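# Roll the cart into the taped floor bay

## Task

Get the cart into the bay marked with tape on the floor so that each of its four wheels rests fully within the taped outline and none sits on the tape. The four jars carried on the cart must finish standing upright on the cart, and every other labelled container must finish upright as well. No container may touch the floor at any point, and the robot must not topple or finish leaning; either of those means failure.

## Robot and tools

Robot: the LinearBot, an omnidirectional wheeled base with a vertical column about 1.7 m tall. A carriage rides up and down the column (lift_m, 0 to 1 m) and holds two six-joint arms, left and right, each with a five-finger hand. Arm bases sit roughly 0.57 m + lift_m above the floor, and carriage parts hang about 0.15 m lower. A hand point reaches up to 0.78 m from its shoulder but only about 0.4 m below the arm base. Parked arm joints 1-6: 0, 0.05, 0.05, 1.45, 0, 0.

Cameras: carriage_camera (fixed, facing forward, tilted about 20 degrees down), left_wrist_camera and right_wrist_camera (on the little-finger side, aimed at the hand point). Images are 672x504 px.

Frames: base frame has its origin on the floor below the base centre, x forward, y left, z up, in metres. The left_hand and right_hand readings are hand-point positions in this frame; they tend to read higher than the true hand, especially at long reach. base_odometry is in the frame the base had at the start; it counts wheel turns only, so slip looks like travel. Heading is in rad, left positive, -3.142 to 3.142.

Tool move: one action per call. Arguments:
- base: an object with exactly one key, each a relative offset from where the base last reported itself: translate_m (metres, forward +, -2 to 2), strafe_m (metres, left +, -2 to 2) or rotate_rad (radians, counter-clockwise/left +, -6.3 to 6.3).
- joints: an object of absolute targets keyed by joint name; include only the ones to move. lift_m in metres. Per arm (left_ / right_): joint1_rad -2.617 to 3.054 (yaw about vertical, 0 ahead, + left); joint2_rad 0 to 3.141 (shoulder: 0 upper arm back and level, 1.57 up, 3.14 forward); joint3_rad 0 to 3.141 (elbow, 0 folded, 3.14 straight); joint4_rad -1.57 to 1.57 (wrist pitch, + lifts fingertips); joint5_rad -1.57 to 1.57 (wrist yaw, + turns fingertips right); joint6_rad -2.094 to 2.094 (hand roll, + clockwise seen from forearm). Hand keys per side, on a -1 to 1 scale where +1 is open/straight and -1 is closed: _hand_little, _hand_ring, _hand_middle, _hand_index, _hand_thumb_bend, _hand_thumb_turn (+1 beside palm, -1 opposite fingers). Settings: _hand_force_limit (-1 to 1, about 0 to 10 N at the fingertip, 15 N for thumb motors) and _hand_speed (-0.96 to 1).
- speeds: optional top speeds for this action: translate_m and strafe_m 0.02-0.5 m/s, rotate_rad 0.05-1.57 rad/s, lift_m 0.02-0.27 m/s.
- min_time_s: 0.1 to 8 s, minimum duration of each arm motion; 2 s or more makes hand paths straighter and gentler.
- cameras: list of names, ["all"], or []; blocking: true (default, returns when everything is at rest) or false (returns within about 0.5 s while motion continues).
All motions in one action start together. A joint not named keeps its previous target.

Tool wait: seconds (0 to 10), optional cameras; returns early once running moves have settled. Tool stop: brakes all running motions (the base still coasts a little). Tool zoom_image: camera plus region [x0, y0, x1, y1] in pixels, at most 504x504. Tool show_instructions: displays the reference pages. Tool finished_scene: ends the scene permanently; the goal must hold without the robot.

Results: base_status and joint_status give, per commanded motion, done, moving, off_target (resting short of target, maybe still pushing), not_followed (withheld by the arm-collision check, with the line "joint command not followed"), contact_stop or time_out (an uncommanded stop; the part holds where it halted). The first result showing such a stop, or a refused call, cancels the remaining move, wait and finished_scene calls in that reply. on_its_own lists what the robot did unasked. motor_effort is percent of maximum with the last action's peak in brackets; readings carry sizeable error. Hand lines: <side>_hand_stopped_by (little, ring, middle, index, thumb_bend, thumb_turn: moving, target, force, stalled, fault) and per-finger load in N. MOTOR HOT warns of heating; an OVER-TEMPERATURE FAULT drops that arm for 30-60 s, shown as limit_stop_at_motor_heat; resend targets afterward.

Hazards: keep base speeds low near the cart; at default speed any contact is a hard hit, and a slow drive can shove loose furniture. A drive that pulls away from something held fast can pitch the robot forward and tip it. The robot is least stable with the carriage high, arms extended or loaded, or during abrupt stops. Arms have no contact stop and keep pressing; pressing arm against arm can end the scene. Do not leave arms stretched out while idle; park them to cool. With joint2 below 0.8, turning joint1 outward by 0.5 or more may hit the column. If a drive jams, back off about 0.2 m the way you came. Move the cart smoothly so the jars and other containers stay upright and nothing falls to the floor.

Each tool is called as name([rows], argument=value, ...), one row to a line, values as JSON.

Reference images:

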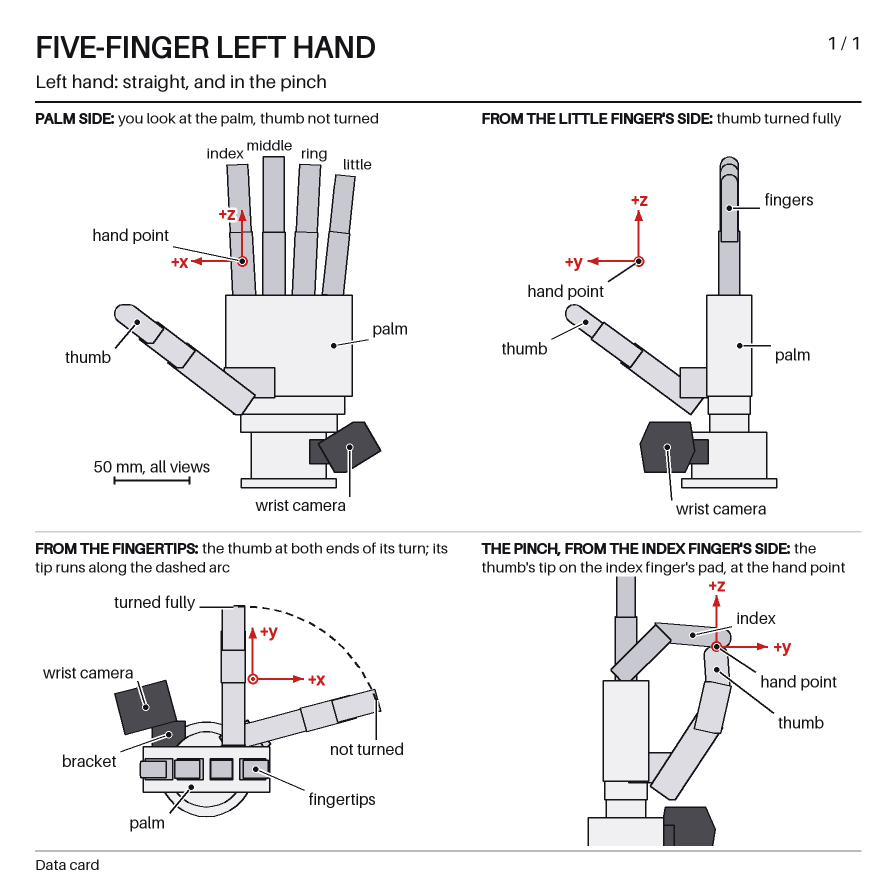

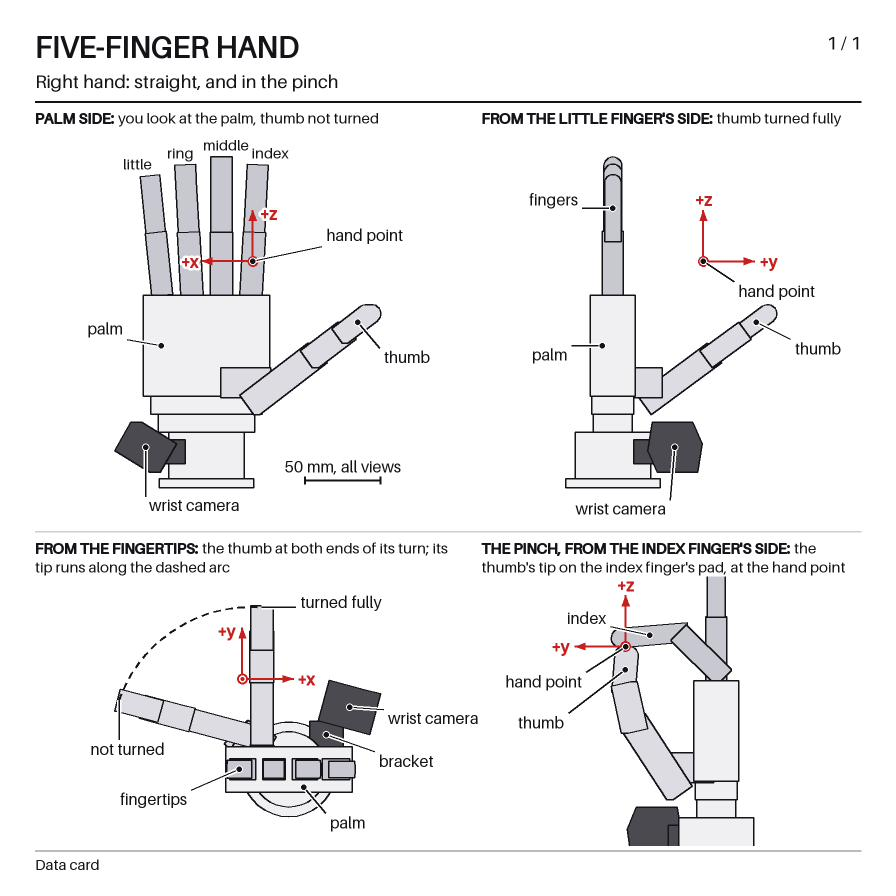

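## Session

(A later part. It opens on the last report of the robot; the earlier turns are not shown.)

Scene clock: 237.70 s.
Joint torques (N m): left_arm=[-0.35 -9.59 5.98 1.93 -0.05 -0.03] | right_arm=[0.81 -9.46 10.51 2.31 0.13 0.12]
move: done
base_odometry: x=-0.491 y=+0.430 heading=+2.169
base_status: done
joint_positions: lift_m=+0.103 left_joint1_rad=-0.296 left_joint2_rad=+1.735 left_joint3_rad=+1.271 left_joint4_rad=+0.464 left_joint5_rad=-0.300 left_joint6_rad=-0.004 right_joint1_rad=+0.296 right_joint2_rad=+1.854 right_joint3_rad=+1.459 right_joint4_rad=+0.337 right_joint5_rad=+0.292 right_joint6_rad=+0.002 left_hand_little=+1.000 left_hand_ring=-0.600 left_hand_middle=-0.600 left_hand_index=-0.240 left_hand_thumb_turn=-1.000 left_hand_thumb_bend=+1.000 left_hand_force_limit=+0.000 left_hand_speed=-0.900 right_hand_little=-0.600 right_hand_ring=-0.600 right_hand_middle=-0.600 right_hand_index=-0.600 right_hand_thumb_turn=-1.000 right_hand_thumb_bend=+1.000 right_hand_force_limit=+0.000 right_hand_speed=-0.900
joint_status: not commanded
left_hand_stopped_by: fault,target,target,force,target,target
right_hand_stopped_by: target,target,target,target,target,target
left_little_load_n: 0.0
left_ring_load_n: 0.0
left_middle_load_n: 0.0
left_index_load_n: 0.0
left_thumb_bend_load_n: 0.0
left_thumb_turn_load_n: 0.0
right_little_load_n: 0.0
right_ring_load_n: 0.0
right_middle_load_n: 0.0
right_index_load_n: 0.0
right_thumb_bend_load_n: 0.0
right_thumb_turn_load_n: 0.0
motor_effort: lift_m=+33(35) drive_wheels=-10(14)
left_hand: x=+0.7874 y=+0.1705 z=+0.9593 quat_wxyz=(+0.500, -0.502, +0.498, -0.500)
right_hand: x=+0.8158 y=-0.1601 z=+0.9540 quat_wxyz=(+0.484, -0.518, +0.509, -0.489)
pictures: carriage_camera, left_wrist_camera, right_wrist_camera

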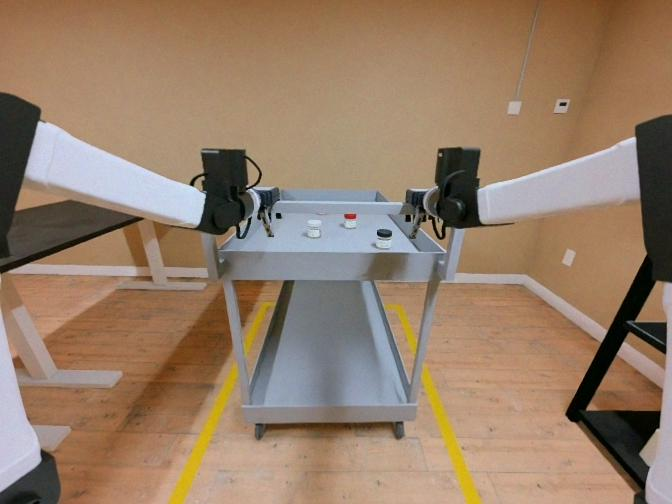

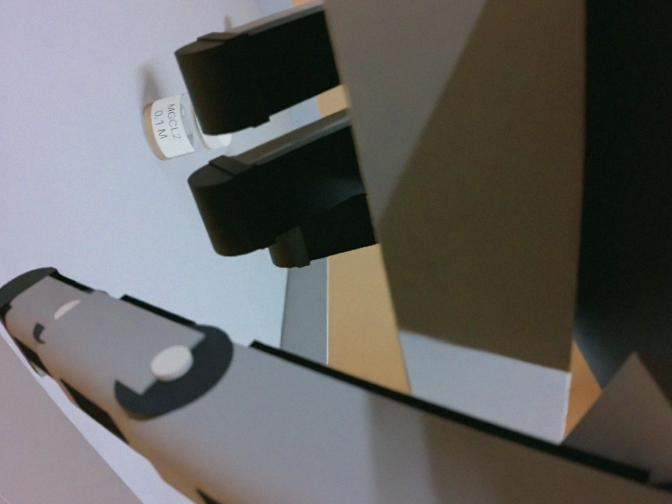

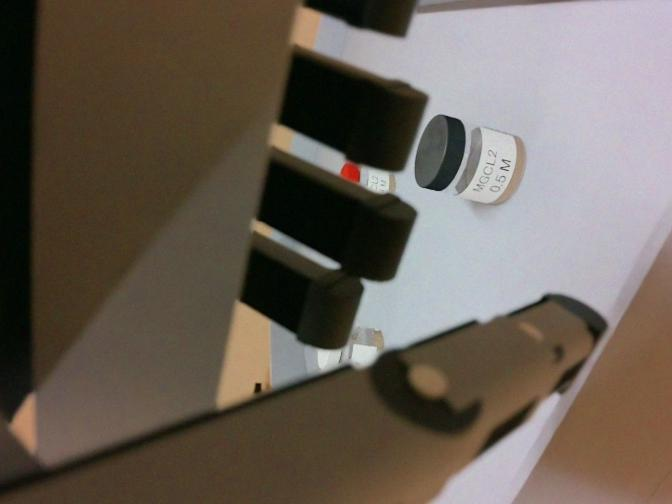

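move(base={"translate_m": -0.13}, speeds={"translate_m": 0.06}, cameras=["all"])

Scene clock: 243.57 s.
Joint torques (N m): left_arm=[-0.55 -9.8 6 1.89 -0.08 -0.03] | right_arm=[0.72 -9.51 10.58 2.29 0.09 0.08]
move: done
base_odometry: x=-0.418 y=+0.323 heading=+2.169
base_status: done
joint_positions: lift_m=+0.103 left_joint1_rad=-0.294 left_joint2_rad=+1.737 left_joint3_rad=+1.271 left_joint4_rad=+0.466 left_joint5_rad=-0.299 left_joint6_rad=-0.004 right_joint1_rad=+0.296 right_joint2_rad=+1.855 right_joint3_rad=+1.459 right_joint4_rad=+0.338 right_joint5_rad=+0.292 right_joint6_rad=+0.002 left_hand_little=+1.000 left_hand_ring=-0.600 left_hand_middle=-0.600 left_hand_index=-0.240 left_hand_thumb_turn=-1.000 left_hand_thumb_bend=+1.000 left_hand_force_limit=+0.000 left_hand_speed=-0.900 right_hand_little=-0.600 right_hand_ring=-0.600 right_hand_middle=-0.600 right_hand_index=-0.600 right_hand_thumb_turn=-1.000 right_hand_thumb_bend=+1.000 right_hand_force_limit=+0.000 right_hand_speed=-0.900
joint_status: not commanded
left_hand_stopped_by: fault,target,target,force,target,target
right_hand_stopped_by: target,target,target,target,target,target
left_little_load_n: 0.0
left_ring_load_n: 0.0
left_middle_load_n: 0.0
left_index_load_n: 0.0
left_thumb_bend_load_n: 0.0
left_thumb_turn_load_n: 0.0
right_little_load_n: 0.0
right_ring_load_n: 0.0
right_middle_load_n: 0.0
right_index_load_n: 0.0
right_thumb_bend_load_n: 0.0
right_thumb_turn_load_n: 0.0
motor_effort: lift_m=+30(35) drive_wheels=-3(15)
left_hand: x=+0.7881 y=+0.1711 z=+0.9585 quat_wxyz=(+0.500, -0.502, +0.498, -0.500)
right_hand: x=+0.8160 y=-0.1603 z=+0.9535 quat_wxyz=(+0.483, -0.518, +0.509, -0.489)
pictures: carriage_camera, left_wrist_camera, right_wrist_camera

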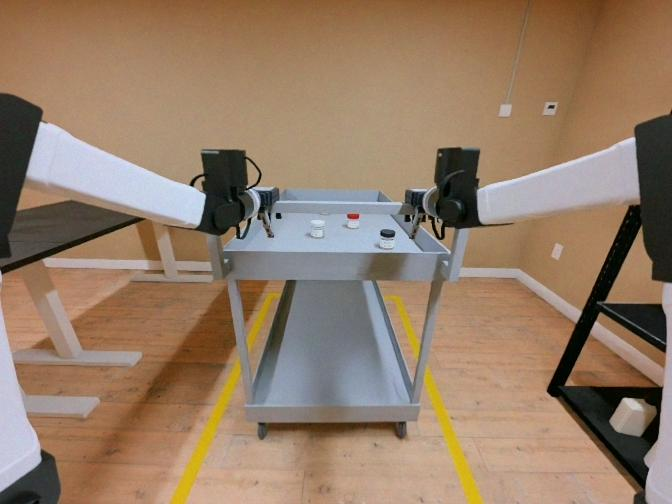

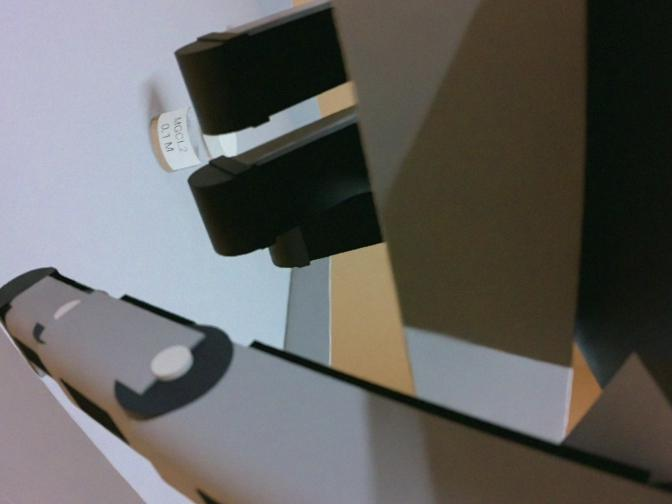

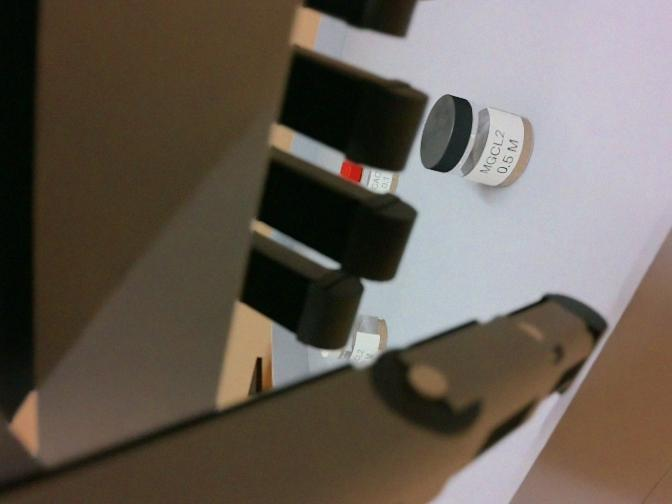

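move(base={"translate_m": -0.1}, speeds={"translate_m": 0.06}, cameras=["all"])

zoom_image(camera="carriage_camera", region=[160, 150, 520, 504])

Scene clock: 251.27 s.
Joint torques (N m): left_arm=[-0.46 -10.15 6 1.84 -0.08 -0.03] | right_arm=[0.59 -9.46 10.66 2.32 0.12 0.1]
move: done
base_odometry: x=-0.362 y=+0.240 heading=+2.169
base_status: done
joint_positions: lift_m=+0.103 left_joint1_rad=-0.295 left_joint2_rad=+1.740 left_joint3_rad=+1.271 left_joint4_rad=+0.470 left_joint5_rad=-0.298 left_joint6_rad=-0.004 right_joint1_rad=+0.296 right_joint2_rad=+1.855 right_joint3_rad=+1.459 right_joint4_rad=+0.337 right_joint5_rad=+0.292 right_joint6_rad=+0.002 left_hand_little=+1.000 left_hand_ring=-0.600 left_hand_middle=-0.600 left_hand_index=-0.240 left_hand_thumb_turn=-1.000 left_hand_thumb_bend=+1.000 left_hand_force_limit=+0.000 left_hand_speed=-0.900 right_hand_little=-0.600 right_hand_ring=-0.600 right_hand_middle=-0.600 right_hand_index=-0.600 right_hand_thumb_turn=-1.000 right_hand_thumb_bend=+1.000 right_hand_force_limit=+0.000 right_hand_speed=-0.900
joint_status: not commanded
left_hand_stopped_by: fault,target,target,force,target,target
right_hand_stopped_by: target,target,target,target,target,target
left_little_load_n: 0.0
left_ring_load_n: 0.0
left_middle_load_n: 0.0
left_index_load_n: 0.0
left_thumb_bend_load_n: 0.0
left_thumb_turn_load_n: 0.0
right_little_load_n: 0.0
right_ring_load_n: 0.0
right_middle_load_n: 0.0
right_index_load_n: 0.0
right_thumb_bend_load_n: 0.0
right_thumb_turn_load_n: 0.0
motor_effort: lift_m=+32(34) drive_wheels=-4(10)
left_hand: x=+0.7886 y=+0.1703 z=+0.9582 quat_wxyz=(+0.500, -0.501, +0.498, -0.501)
right_hand: x=+0.8159 y=-0.1601 z=+0.9533 quat_wxyz=(+0.483, -0.519, +0.509, -0.489)
pictures: carriage_camera, left_wrist_camera, right_wrist_camera

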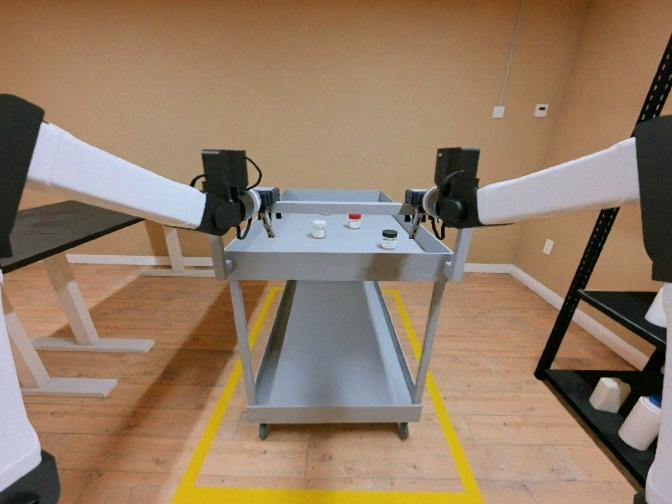

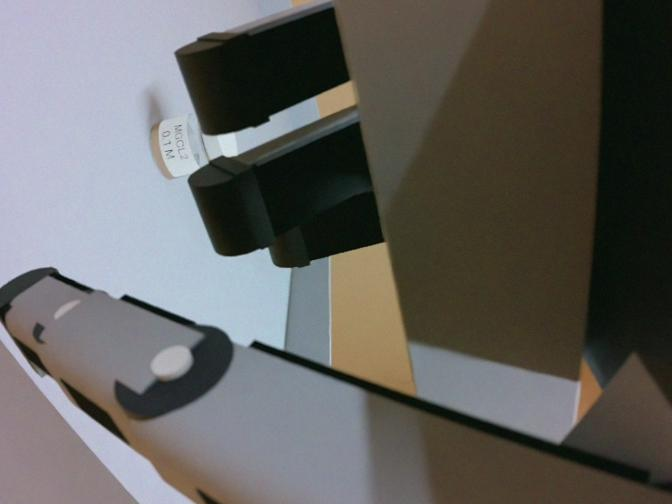

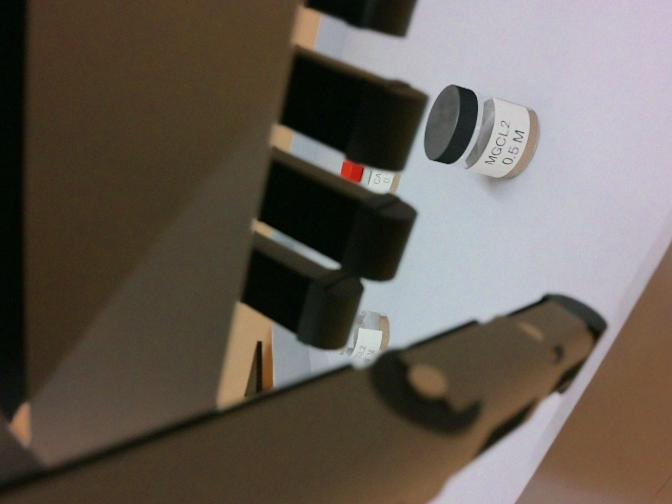

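Scaled by 1.400 from the camera's image (finer frame: 960x720).

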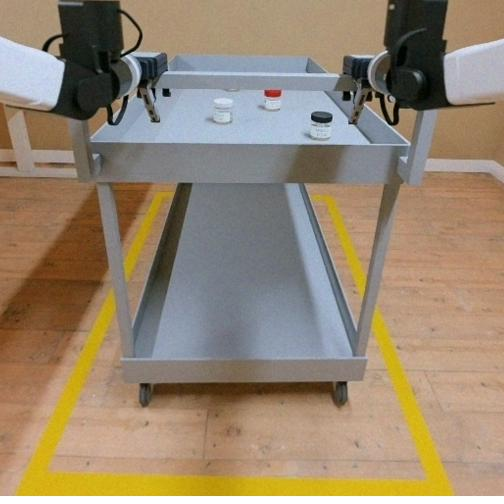

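move(joints={"left_hand_index": 1, "left_hand_middle": 1, "left_hand_ring": 1, "right_hand_index": 1, "right_hand_middle": 1, "right_hand_ring": 1, "right_hand_little": 1}, cameras=["all"])

Scene clock: 261.97 s.
Joint torques (N m): left_arm=[-0.46 -10.13 6.05 1.85 -0.08 -0.04] | right_arm=[0.79 -9.43 10.59 2.35 0.07 0.1]
move: done
base_odometry: x=-0.362 y=+0.240 heading=+2.169
base_status: not commanded
joint_positions: lift_m=+0.103 left_joint1_rad=-0.295 left_joint2_rad=+1.740 left_joint3_rad=+1.271 left_joint4_rad=+0.470 left_joint5_rad=-0.298 left_joint6_rad=-0.004 right_joint1_rad=+0.296 right_joint2_rad=+1.855 right_joint3_rad=+1.459 right_joint4_rad=+0.337 right_joint5_rad=+0.293 right_joint6_rad=+0.002 left_hand_little=+1.000 left_hand_ring=+1.000 left_hand_middle=+1.000 left_hand_index=+1.000 left_hand_thumb_turn=-1.000 left_hand_thumb_bend=+1.000 left_hand_force_limit=+0.000 left_hand_speed=-0.900 right_hand_little=+1.000 right_hand_ring=+1.000 right_hand_middle=+1.000 right_hand_index=+1.000 right_hand_thumb_turn=-1.000 right_hand_thumb_bend=+1.000 right_hand_force_limit=+0.000 right_hand_speed=-0.900
joint_status: all done
left_hand_stopped_by: fault,target,target,target,target,target
right_hand_stopped_by: target,target,target,target,target,target
left_little_load_n: 0.0
left_ring_load_n: 0.0
left_middle_load_n: 0.0
left_index_load_n: 0.0
left_thumb_bend_load_n: 0.0
left_thumb_turn_load_n: 0.0
right_little_load_n: 0.0
right_ring_load_n: 0.0
right_middle_load_n: 0.0
right_index_load_n: 0.0
right_thumb_bend_load_n: 0.0
right_thumb_turn_load_n: 0.0
motor_effort: lift_m=+31(34) drive_wheels=-3(3)
left_hand: x=+0.7886 y=+0.1703 z=+0.9582 quat_wxyz=(+0.500, -0.501, +0.498, -0.501)
right_hand: x=+0.8160 y=-0.1602 z=+0.9534 quat_wxyz=(+0.483, -0.518, +0.509, -0.489)
pictures: carriage_camera, left_wrist_camera, right_wrist_camera

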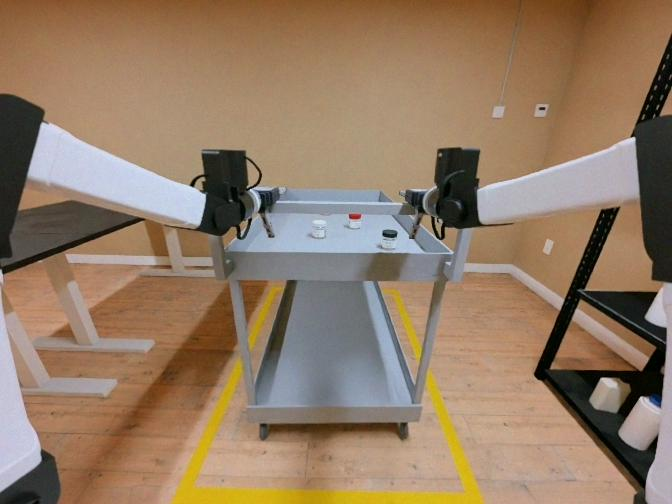

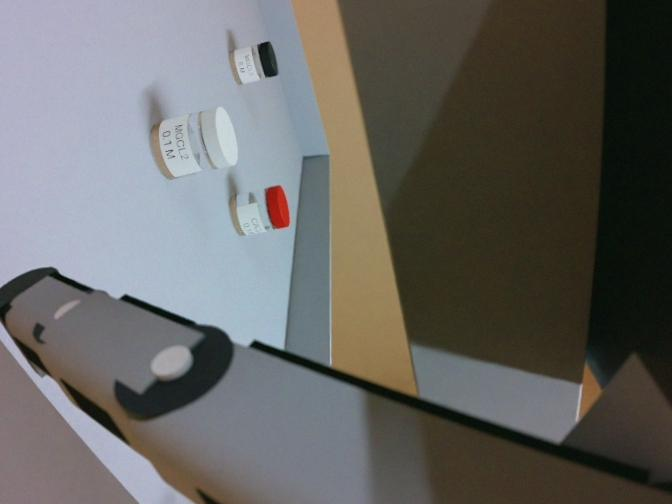

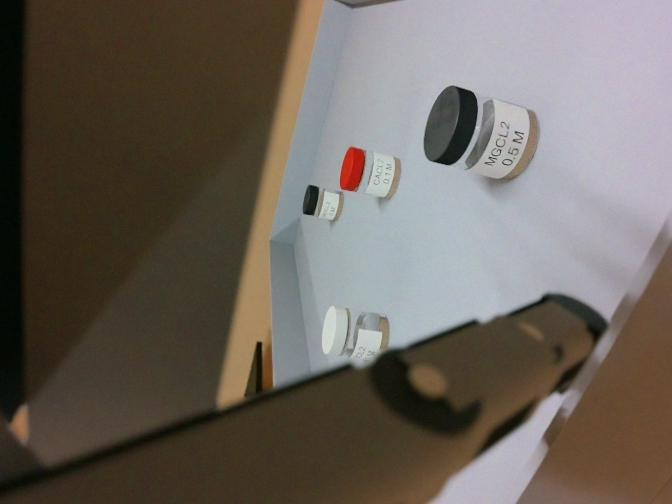

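move(base={"translate_m": -0.06}, speeds={"translate_m": 0.03}, cameras=["all"])

Scene clock: 266.07 s.
Joint torques (N m): left_arm=[-0.44 -10.13 6.12 1.89 -0.08 -0.03] | right_arm=[0.79 -9.47 10.76 2.29 0.09 0.07]
move: done
base_odometry: x=-0.328 y=+0.191 heading=+2.169
base_status: done
joint_positions: lift_m=+0.103 left_joint1_rad=-0.295 left_joint2_rad=+1.740 left_joint3_rad=+1.271 left_joint4_rad=+0.468 left_joint5_rad=-0.298 left_joint6_rad=-0.004 right_joint1_rad=+0.296 right_joint2_rad=+1.855 right_joint3_rad=+1.459 right_joint4_rad=+0.338 right_joint5_rad=+0.294 right_joint6_rad=+0.002 left_hand_little=+1.000 left_hand_ring=+1.000 left_hand_middle=+1.000 left_hand_index=+1.000 left_hand_thumb_turn=-1.000 left_hand_thumb_bend=+1.000 left_hand_force_limit=+0.000 left_hand_speed=-0.900 right_hand_little=+1.000 right_hand_ring=+1.000 right_hand_middle=+1.000 right_hand_index=+1.000 right_hand_thumb_turn=-1.000 right_hand_thumb_bend=+1.000 right_hand_force_limit=+0.000 right_hand_speed=-0.900
joint_status: not commanded
left_hand_stopped_by: fault,target,target,target,target,target
right_hand_stopped_by: target,target,target,target,target,target
left_little_load_n: 0.0
left_ring_load_n: -0.5
left_middle_load_n: 0.0
left_index_load_n: -0.5
left_thumb_bend_load_n: 0.0
left_thumb_turn_load_n: 0.0
right_little_load_n: 0.0
right_ring_load_n: 0.0
right_middle_load_n: 0.0
right_index_load_n: 0.0
right_thumb_bend_load_n: 0.0
right_thumb_turn_load_n: 0.0
motor_effort: lift_m=+31(34) drive_wheels=+1(11)
left_hand: x=+0.7884 y=+0.1703 z=+0.9576 quat_wxyz=(+0.500, -0.502, +0.498, -0.500)
right_hand: x=+0.8160 y=-0.1604 z=+0.9535 quat_wxyz=(+0.483, -0.518, +0.509, -0.489)
pictures: carriage_camera, left_wrist_camera, right_wrist_camera

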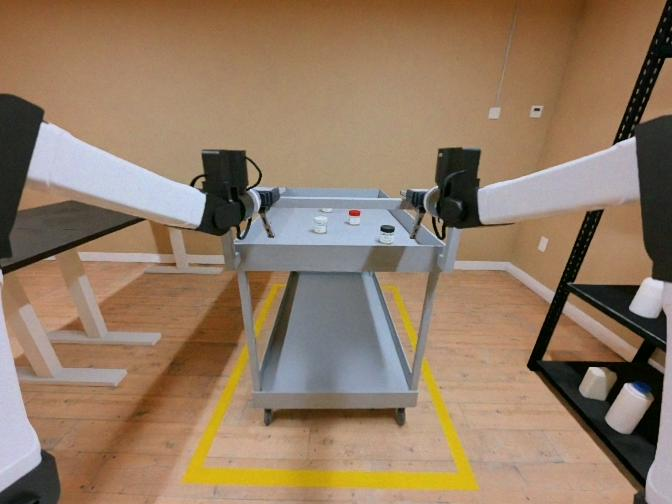

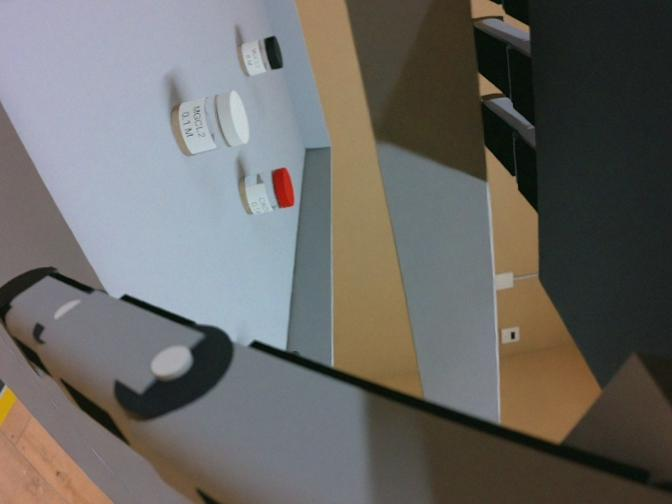

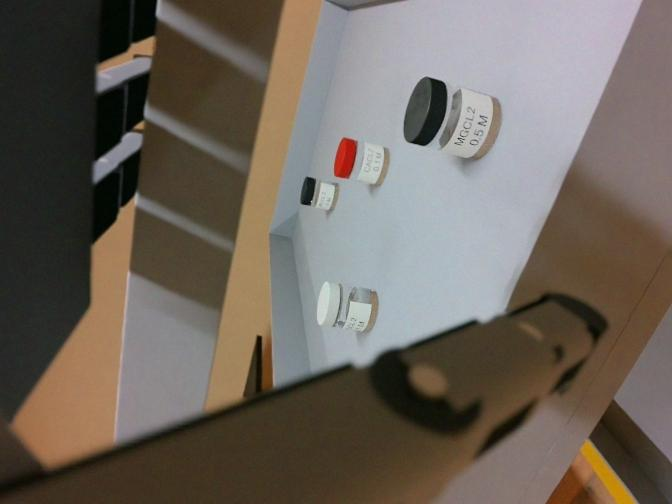

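move(joints={"lift_m": 0.16}, speeds={"lift_m": 0.05})

move(base={"translate_m": -0.25}, speeds={"translate_m": 0.15}, cameras=["carriage_camera"])

Scene clock: 269.33 s.
Joint torques (N m): left_arm=[-0.5 -10.13 6.02 1.89 -0.08 -0.05] | right_arm=[0.65 -9.4 10.5 2.28 0.06 0.11]
move: done
base_odometry: x=-0.328 y=+0.191 heading=+2.169
base_status: not commanded
joint_positions: lift_m=+0.160 left_joint1_rad=-0.295 left_joint2_rad=+1.740 left_joint3_rad=+1.271 left_joint4_rad=+0.466 left_joint5_rad=-0.298 left_joint6_rad=-0.004 right_joint1_rad=+0.296 right_joint2_rad=+1.855 right_joint3_rad=+1.461 right_joint4_rad=+0.338 right_joint5_rad=+0.294 right_joint6_rad=+0.002 left_hand_little=+1.000 left_hand_ring=+1.000 left_hand_middle=+1.000 left_hand_index=+1.000 left_hand_thumb_turn=-1.000 left_hand_thumb_bend=+1.000 left_hand_force_limit=+0.000 left_hand_speed=-0.900 right_hand_little=+1.000 right_hand_ring=+1.000 right_hand_middle=+1.000 right_hand_index=+1.000 right_hand_thumb_turn=-1.000 right_hand_thumb_bend=+1.000 right_hand_force_limit=+0.000 right_hand_speed=-0.900
joint_status: all done
left_hand_stopped_by: fault,target,target,target,target,target
right_hand_stopped_by: target,target,target,target,target,target
left_little_load_n: 0.0
left_ring_load_n: 0.0
left_middle_load_n: 0.0
left_index_load_n: 0.0
left_thumb_bend_load_n: 0.0
left_thumb_turn_load_n: 0.0
right_little_load_n: 0.0
right_ring_load_n: 0.0
right_middle_load_n: 0.0
right_index_load_n: 0.0
right_thumb_bend_load_n: 0.0
right_thumb_turn_load_n: 0.0
motor_effort: lift_m=+40(46) drive_wheels=-3(3)
left_hand: x=+0.7883 y=+0.1704 z=+1.0134 quat_wxyz=(+0.499, -0.502, +0.499, -0.500)
right_hand: x=+0.8162 y=-0.1604 z=+1.0107 quat_wxyz=(+0.483, -0.517, +0.509, -0.489)
pictures: none

Scene clock: 271.97 s.
Joint torques (N m): left_arm=[-0.47 -10.1 6.13 1.9 -0.08 -0.03] | right_arm=[0.65 -9.47 10.41 2.36 0.06 0.14]
move: done
base_odometry: x=-0.187 y=-0.016 heading=+2.168
base_status: done
joint_positions: lift_m=+0.160 left_joint1_rad=-0.295 left_joint2_rad=+1.740 left_joint3_rad=+1.271 left_joint4_rad=+0.466 left_joint5_rad=-0.298 left_joint6_rad=-0.004 right_joint1_rad=+0.297 right_joint2_rad=+1.855 right_joint3_rad=+1.461 right_joint4_rad=+0.338 right_joint5_rad=+0.295 right_joint6_rad=+0.002 left_hand_little=+1.000 left_hand_ring=+1.000 left_hand_middle=+1.000 left_hand_index=+1.000 left_hand_thumb_turn=-1.000 left_hand_thumb_bend=+1.000 left_hand_force_limit=+0.000 left_hand_speed=-0.900 right_hand_little=+1.000 right_hand_ring=+1.000 right_hand_middle=+1.000 right_hand_index=+1.000 right_hand_thumb_turn=-1.000 right_hand_thumb_bend=+1.000 right_hand_force_limit=+0.000 right_hand_speed=-0.900
joint_status: not commanded
left_hand_stopped_by: fault,target,target,target,target,target
right_hand_stopped_by: target,target,target,target,target,target
left_little_load_n: 0.0
left_ring_load_n: 0.0
left_middle_load_n: 0.0
left_index_load_n: -0.5
left_thumb_bend_load_n: 0.0
left_thumb_turn_load_n: 0.0
right_little_load_n: 0.0
right_ring_load_n: 0.0
right_middle_load_n: -0.5
right_index_load_n: 0.0
right_thumb_bend_load_n: 0.0
right_thumb_turn_load_n: 0.0
motor_effort: lift_m=+39(42) drive_wheels=-3(14)
left_hand: x=+0.7883 y=+0.1704 z=+1.0134 quat_wxyz=(+0.499, -0.502, +0.499, -0.500)
right_hand: x=+0.8161 y=-0.1601 z=+1.0107 quat_wxyz=(+0.483, -0.517, +0.509, -0.489)

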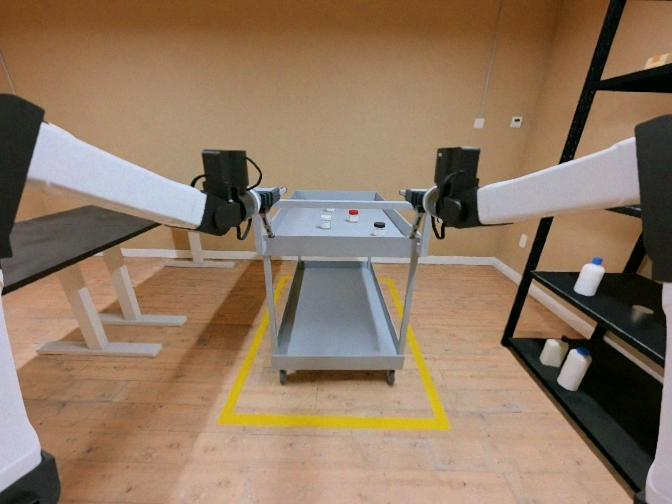

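move(joints={"lift_m": 0.02, "left_joint1_rad": 0, "left_joint2_rad": 0.05, "left_joint3_rad": 0.05, "left_joint4_rad": 1.45, "left_joint5_rad": 0, "left_joint6_rad": 0, "right_joint1_rad": 0, "right_joint2_rad": 0.05, "right_joint3_rad": 0.05, "right_joint4_rad": 1.45, "right_joint5_rad": 0, "right_joint6_rad": 0, "left_hand_thumb_turn": 1, "right_hand_thumb_turn": 1}, base={"strafe_m": -0.55}, speeds={"strafe_m": 0.2}, min_time_s=2.5, cameras=["carriage_camera"])

zoom_image(camera="carriage_camera", region=[20, 150, 420, 450])

Scene clock: 287.10 s.
Joint torques (N m): left_arm=[0.34 2.93 3.96 0.01 0.02 -0.05] | right_arm=[-0.12 3.43 5.52 0.15 -0.13 0.15]
move: done
base_odometry: x=+0.268 y=+0.294 heading=+2.168
base_status: done
joint_positions: lift_m=+0.020 left_joint1_rad=-0.004 left_joint2_rad=+0.059 left_joint3_rad=+0.058 left_joint4_rad=+1.434 left_joint5_rad=-0.005 left_joint6_rad=-0.004 right_joint1_rad=+0.006 right_joint2_rad=+0.055 right_joint3_rad=+0.054 right_joint4_rad=+1.436 right_joint5_rad=+0.008 right_joint6_rad=+0.002 left_hand_little=+1.000 left_hand_ring=+1.000 left_hand_middle=+1.000 left_hand_index=+1.000 left_hand_thumb_turn=+1.000 left_hand_thumb_bend=+1.000 left_hand_force_limit=+0.000 left_hand_speed=-0.900 right_hand_little=+1.000 right_hand_ring=+1.000 right_hand_middle=+1.000 right_hand_index=+1.000 right_hand_thumb_turn=+1.000 right_hand_thumb_bend=+1.000 right_hand_force_limit=+0.000 right_hand_speed=-0.900
joint_status: all done
left_hand_stopped_by: fault,target,target,target,target,target
right_hand_stopped_by: target,target,target,target,target,target
left_little_load_n: 0.0
left_ring_load_n: 0.0
left_middle_load_n: -0.5
left_index_load_n: -0.5
left_thumb_bend_load_n: 0.0
left_thumb_turn_load_n: 0.0
right_little_load_n: 0.0
right_ring_load_n: 0.0
right_middle_load_n: 0.0
right_index_load_n: 0.0
right_thumb_bend_load_n: 0.0
right_thumb_turn_load_n: 0.0
motor_effort: lift_m=+33(36) drive_wheels=-3(10)
left_hand: x=+0.3243 y=+0.2821 z=+1.0645 quat_wxyz=(+0.703, -0.050, +0.047, -0.708)
right_hand: x=+0.3240 y=-0.2825 z=+1.0636 quat_wxyz=(+0.708, -0.046, +0.051, -0.703)

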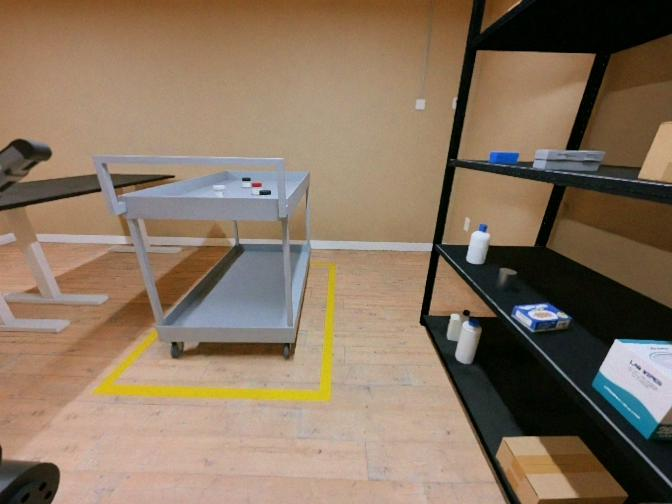

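Scaled by 1.260 from the camera's image (finer frame: 960x720).

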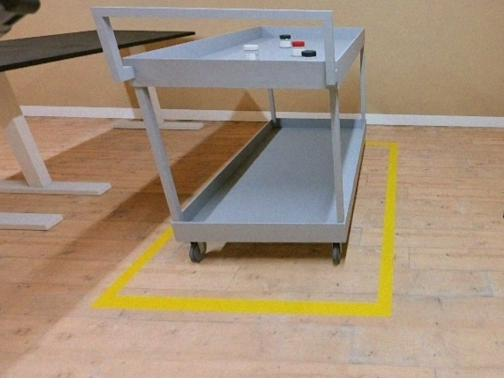

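zoom_image(camera="carriage_camera", region=[270, 220, 350, 300])

move(base={"translate_m": 0.45}, speeds={"translate_m": 0.2}, cameras=["carriage_camera"])

zoom_image(camera="carriage_camera", region=[140, 200, 340, 400])

Scaled by 6.300 from the camera's image (finer frame: 960x720).

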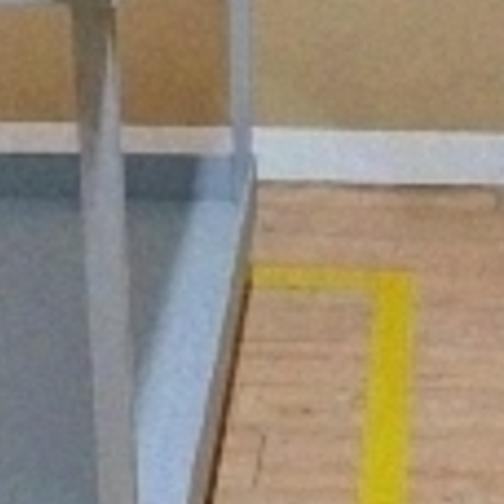

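Scene clock: 292.23 s.
Joint torques (N m): left_arm=[0.36 2.96 4 -0.11 0.02 -0.05] | right_arm=[-0.24 3.44 5.37 0.07 -0.11 0.11]
move: done
base_odometry: x=+0.015 y=+0.666 heading=+2.168
base_status: done
joint_positions: lift_m=+0.020 left_joint1_rad=-0.004 left_joint2_rad=+0.059 left_joint3_rad=+0.057 left_joint4_rad=+1.444 left_joint5_rad=-0.005 left_joint6_rad=-0.004 right_joint1_rad=+0.006 right_joint2_rad=+0.054 right_joint3_rad=+0.053 right_joint4_rad=+1.445 right_joint5_rad=+0.007 right_joint6_rad=+0.002 left_hand_little=+1.000 left_hand_ring=+1.000 left_hand_middle=+1.000 left_hand_index=+1.000 left_hand_thumb_turn=+1.000 left_hand_thumb_bend=+1.000 left_hand_force_limit=+0.000 left_hand_speed=-0.900 right_hand_little=+1.000 right_hand_ring=+1.000 right_hand_middle=+1.000 right_hand_index=+1.000 right_hand_thumb_turn=+1.000 right_hand_thumb_bend=+1.000 right_hand_force_limit=+0.000 right_hand_speed=-0.900
joint_status: not commanded
left_hand_stopped_by: fault,target,target,target,target,target
right_hand_stopped_by: target,target,target,target,target,target
left_little_load_n: 0.0
left_ring_load_n: 0.0
left_middle_load_n: 0.0
left_index_load_n: 0.0
left_thumb_bend_load_n: 0.0
left_thumb_turn_load_n: 0.0
right_little_load_n: 0.0
right_ring_load_n: 0.0
right_middle_load_n: 0.0
right_index_load_n: 0.0
right_thumb_bend_load_n: 0.0
right_thumb_turn_load_n: 0.0
motor_effort: lift_m=+33(36) drive_wheels=-6(13)
left_hand: x=+0.3223 y=+0.2821 z=+1.0650 quat_wxyz=(+0.703, -0.048, +0.044, -0.708)
right_hand: x=+0.3214 y=-0.2823 z=+1.0643 quat_wxyz=(+0.708, -0.042, +0.047, -0.703)

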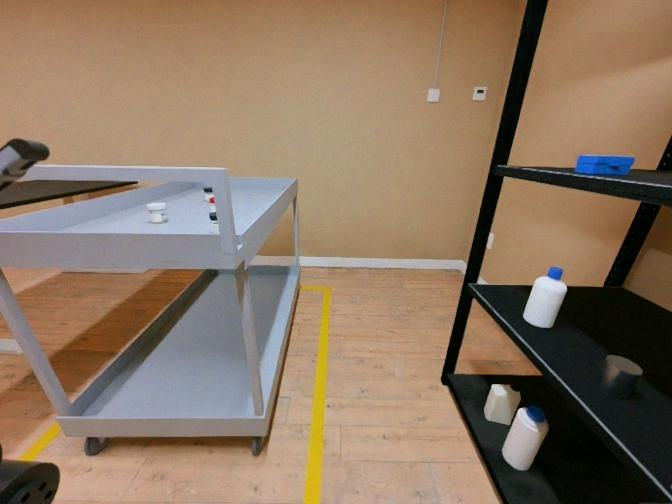

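Scaled by 2.520 from the camera's image (finer frame: 960x720).

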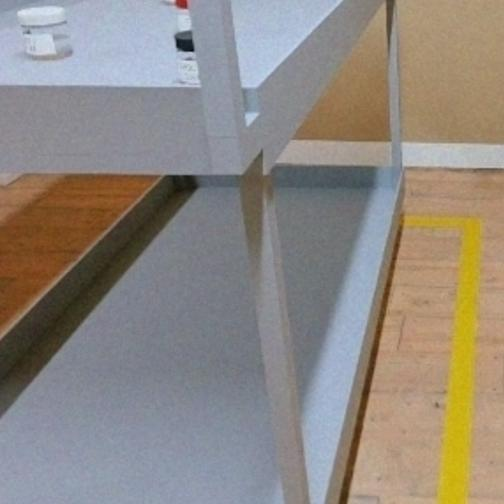

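move(joints={"right_joint2_rad": 2.65, "right_joint3_rad": 1.11, "right_joint4_rad": 1.3}, min_time_s=3, cameras=["all"])

Scene clock: 308.60 s.
Joint torques (N m): left_arm=[0.38 2.95 4 -0.1 0.02 -0.05] | right_arm=[-0.13 -9.4 5.5 2.24 -0.1 0.11]
move: done
base_odometry: x=+0.015 y=+0.666 heading=+2.168
base_status: not commanded
joint_positions: lift_m=+0.020 left_joint1_rad=-0.004 left_joint2_rad=+0.059 left_joint3_rad=+0.057 left_joint4_rad=+1.444 left_joint5_rad=-0.005 left_joint6_rad=-0.004 right_joint1_rad=+0.006 right_joint2_rad=+2.646 right_joint3_rad=+1.093 right_joint4_rad=+1.296 right_joint5_rad=+0.006 right_joint6_rad=+0.002 left_hand_little=+1.000 left_hand_ring=+1.000 left_hand_middle=+1.000 left_hand_index=+1.000 left_hand_thumb_turn=+1.000 left_hand_thumb_bend=+1.000 left_hand_force_limit=+0.000 left_hand_speed=-0.900 right_hand_little=+1.000 right_hand_ring=+1.000 right_hand_middle=+1.000 right_hand_index=+1.000 right_hand_thumb_turn=+1.000 right_hand_thumb_bend=+1.000 right_hand_force_limit=+0.000 right_hand_speed=-0.900
joint_status: all done
left_hand_stopped_by: fault,target,target,target,target,target
right_hand_stopped_by: target,target,target,target,target,target
left_little_load_n: 0.0
left_ring_load_n: 0.0
left_middle_load_n: 0.0
left_index_load_n: 0.0
left_thumb_bend_load_n: 0.0
left_thumb_turn_load_n: 0.0
right_little_load_n: 0.0
right_ring_load_n: -0.5
right_middle_load_n: -0.5
right_index_load_n: 0.0
right_thumb_bend_load_n: 0.0
right_thumb_turn_load_n: -0.5
motor_effort: lift_m=+32(35) drive_wheels=-5(6)
left_hand: x=+0.3223 y=+0.2821 z=+1.0650 quat_wxyz=(+0.703, -0.048, +0.044, -0.708)
right_hand: x=+0.7873 y=-0.2794 z=+0.4866 quat_wxyz=(+0.432, -0.560, +0.560, -0.432)
pictures: carriage_camera, left_wrist_camera, right_wrist_camera

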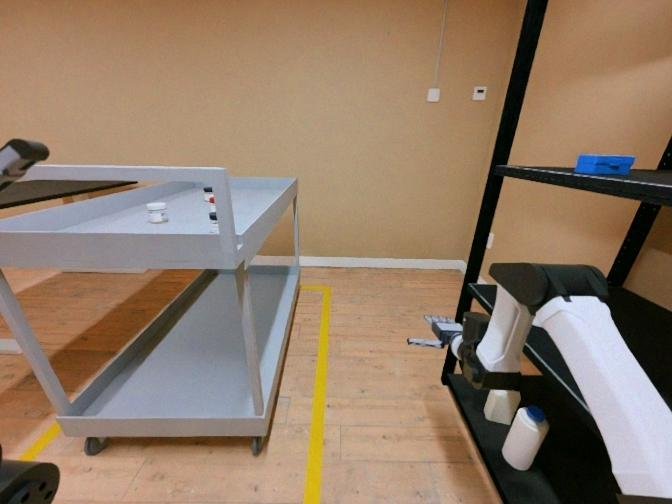

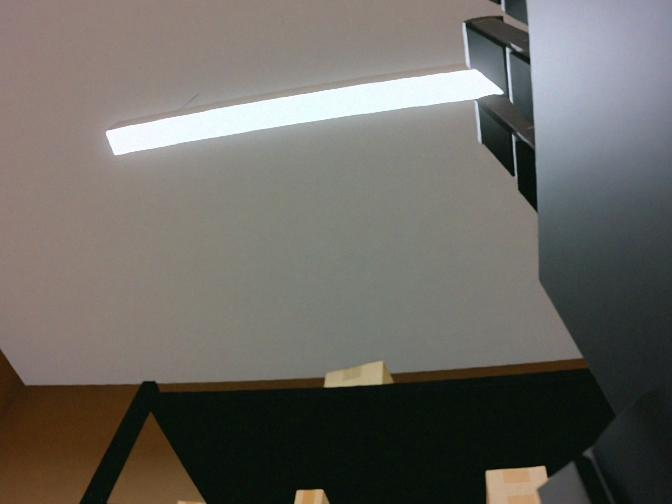

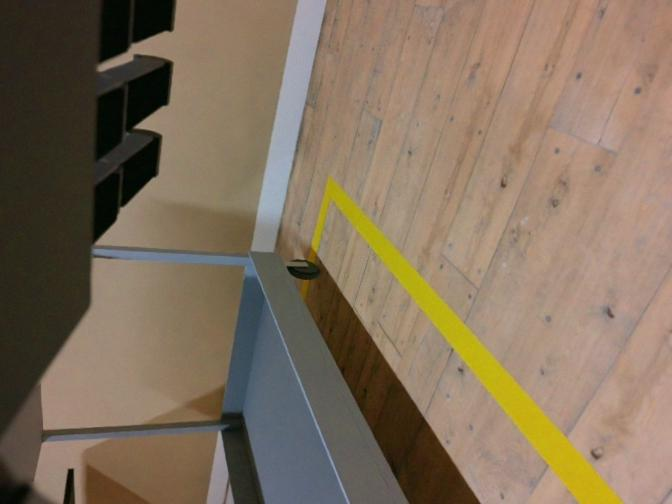

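zoom_image(camera="right_wrist_camera", region=[240, 160, 380, 310])

Scaled by 3.360 from the camera's image (finer frame: 960x720).

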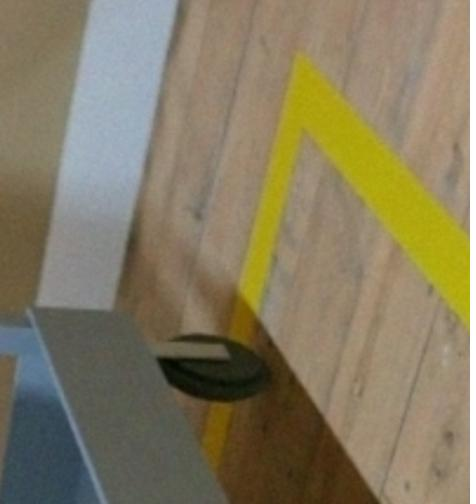

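move(joints={"lift_m": 0.15}, cameras=["right_wrist_camera"])

zoom_image(camera="right_wrist_camera", region=[240, 160, 380, 310])

Scene clock: 319.13 s.
Joint torques (N m): left_arm=[0.36 3.29 4.36 -0.09 0.02 -0.05] | right_arm=[-0.06 -10.22 4.81 2.3 -0.11 0.15]
move: done
base_odometry: x=+0.015 y=+0.666 heading=+2.168
base_status: not commanded
joint_positions: lift_m=+0.150 left_joint1_rad=-0.004 left_joint2_rad=+0.055 left_joint3_rad=+0.052 left_joint4_rad=+1.444 left_joint5_rad=-0.005 left_joint6_rad=-0.004 right_joint1_rad=+0.006 right_joint2_rad=+2.659 right_joint3_rad=+1.100 right_joint4_rad=+1.293 right_joint5_rad=+0.006 right_joint6_rad=+0.002 left_hand_little=+1.000 left_hand_ring=+1.000 left_hand_middle=+1.000 left_hand_index=+1.000 left_hand_thumb_turn=+1.000 left_hand_thumb_bend=+1.000 left_hand_force_limit=+0.000 left_hand_speed=-0.900 right_hand_little=+1.000 right_hand_ring=+1.000 right_hand_middle=+1.000 right_hand_index=+1.000 right_hand_thumb_turn=+1.000 right_hand_thumb_bend=+1.000 right_hand_force_limit=+0.000 right_hand_speed=-0.900
joint_status: all done
left_hand_stopped_by: fault,target,target,target,target,target
right_hand_stopped_by: target,target,target,target,target,target
left_little_load_n: 0.0
left_ring_load_n: 0.0
left_middle_load_n: 0.5
left_index_load_n: 0.0
left_thumb_bend_load_n: 0.0
left_thumb_turn_load_n: 0.0
right_little_load_n: 0.0
right_ring_load_n: 0.0
right_middle_load_n: 0.0
right_index_load_n: -0.5
right_thumb_bend_load_n: 0.0
right_thumb_turn_load_n: -0.5
motor_effort: lift_m=+39(47) drive_wheels=-5(6)
left_hand: x=+0.3224 y=+0.2821 z=+1.1933 quat_wxyz=(+0.703, -0.048, +0.044, -0.708)
right_hand: x=+0.7864 y=-0.2794 z=+0.6109 quat_wxyz=(+0.429, -0.562, +0.562, -0.429)

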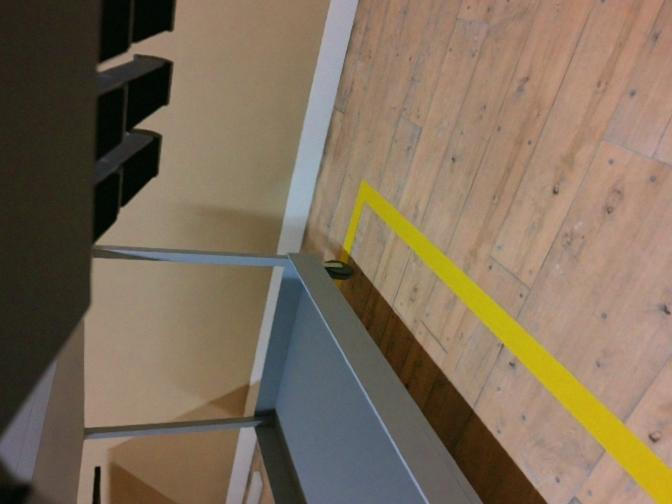

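Scaled by 3.360 from the camera's image (finer frame: 960x720).

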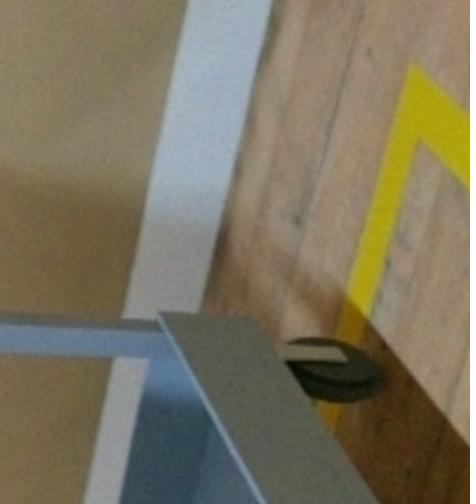

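zoom_image(camera="right_wrist_camera", region=[315, 170, 385, 290])

Scaled by 4.200 from the camera's image (finer frame: 960x720).

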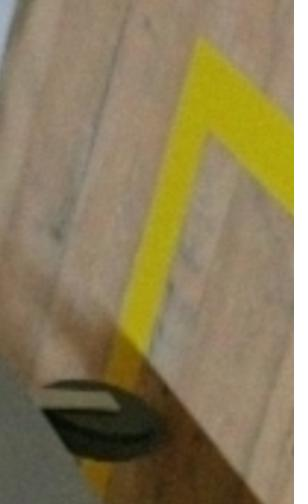

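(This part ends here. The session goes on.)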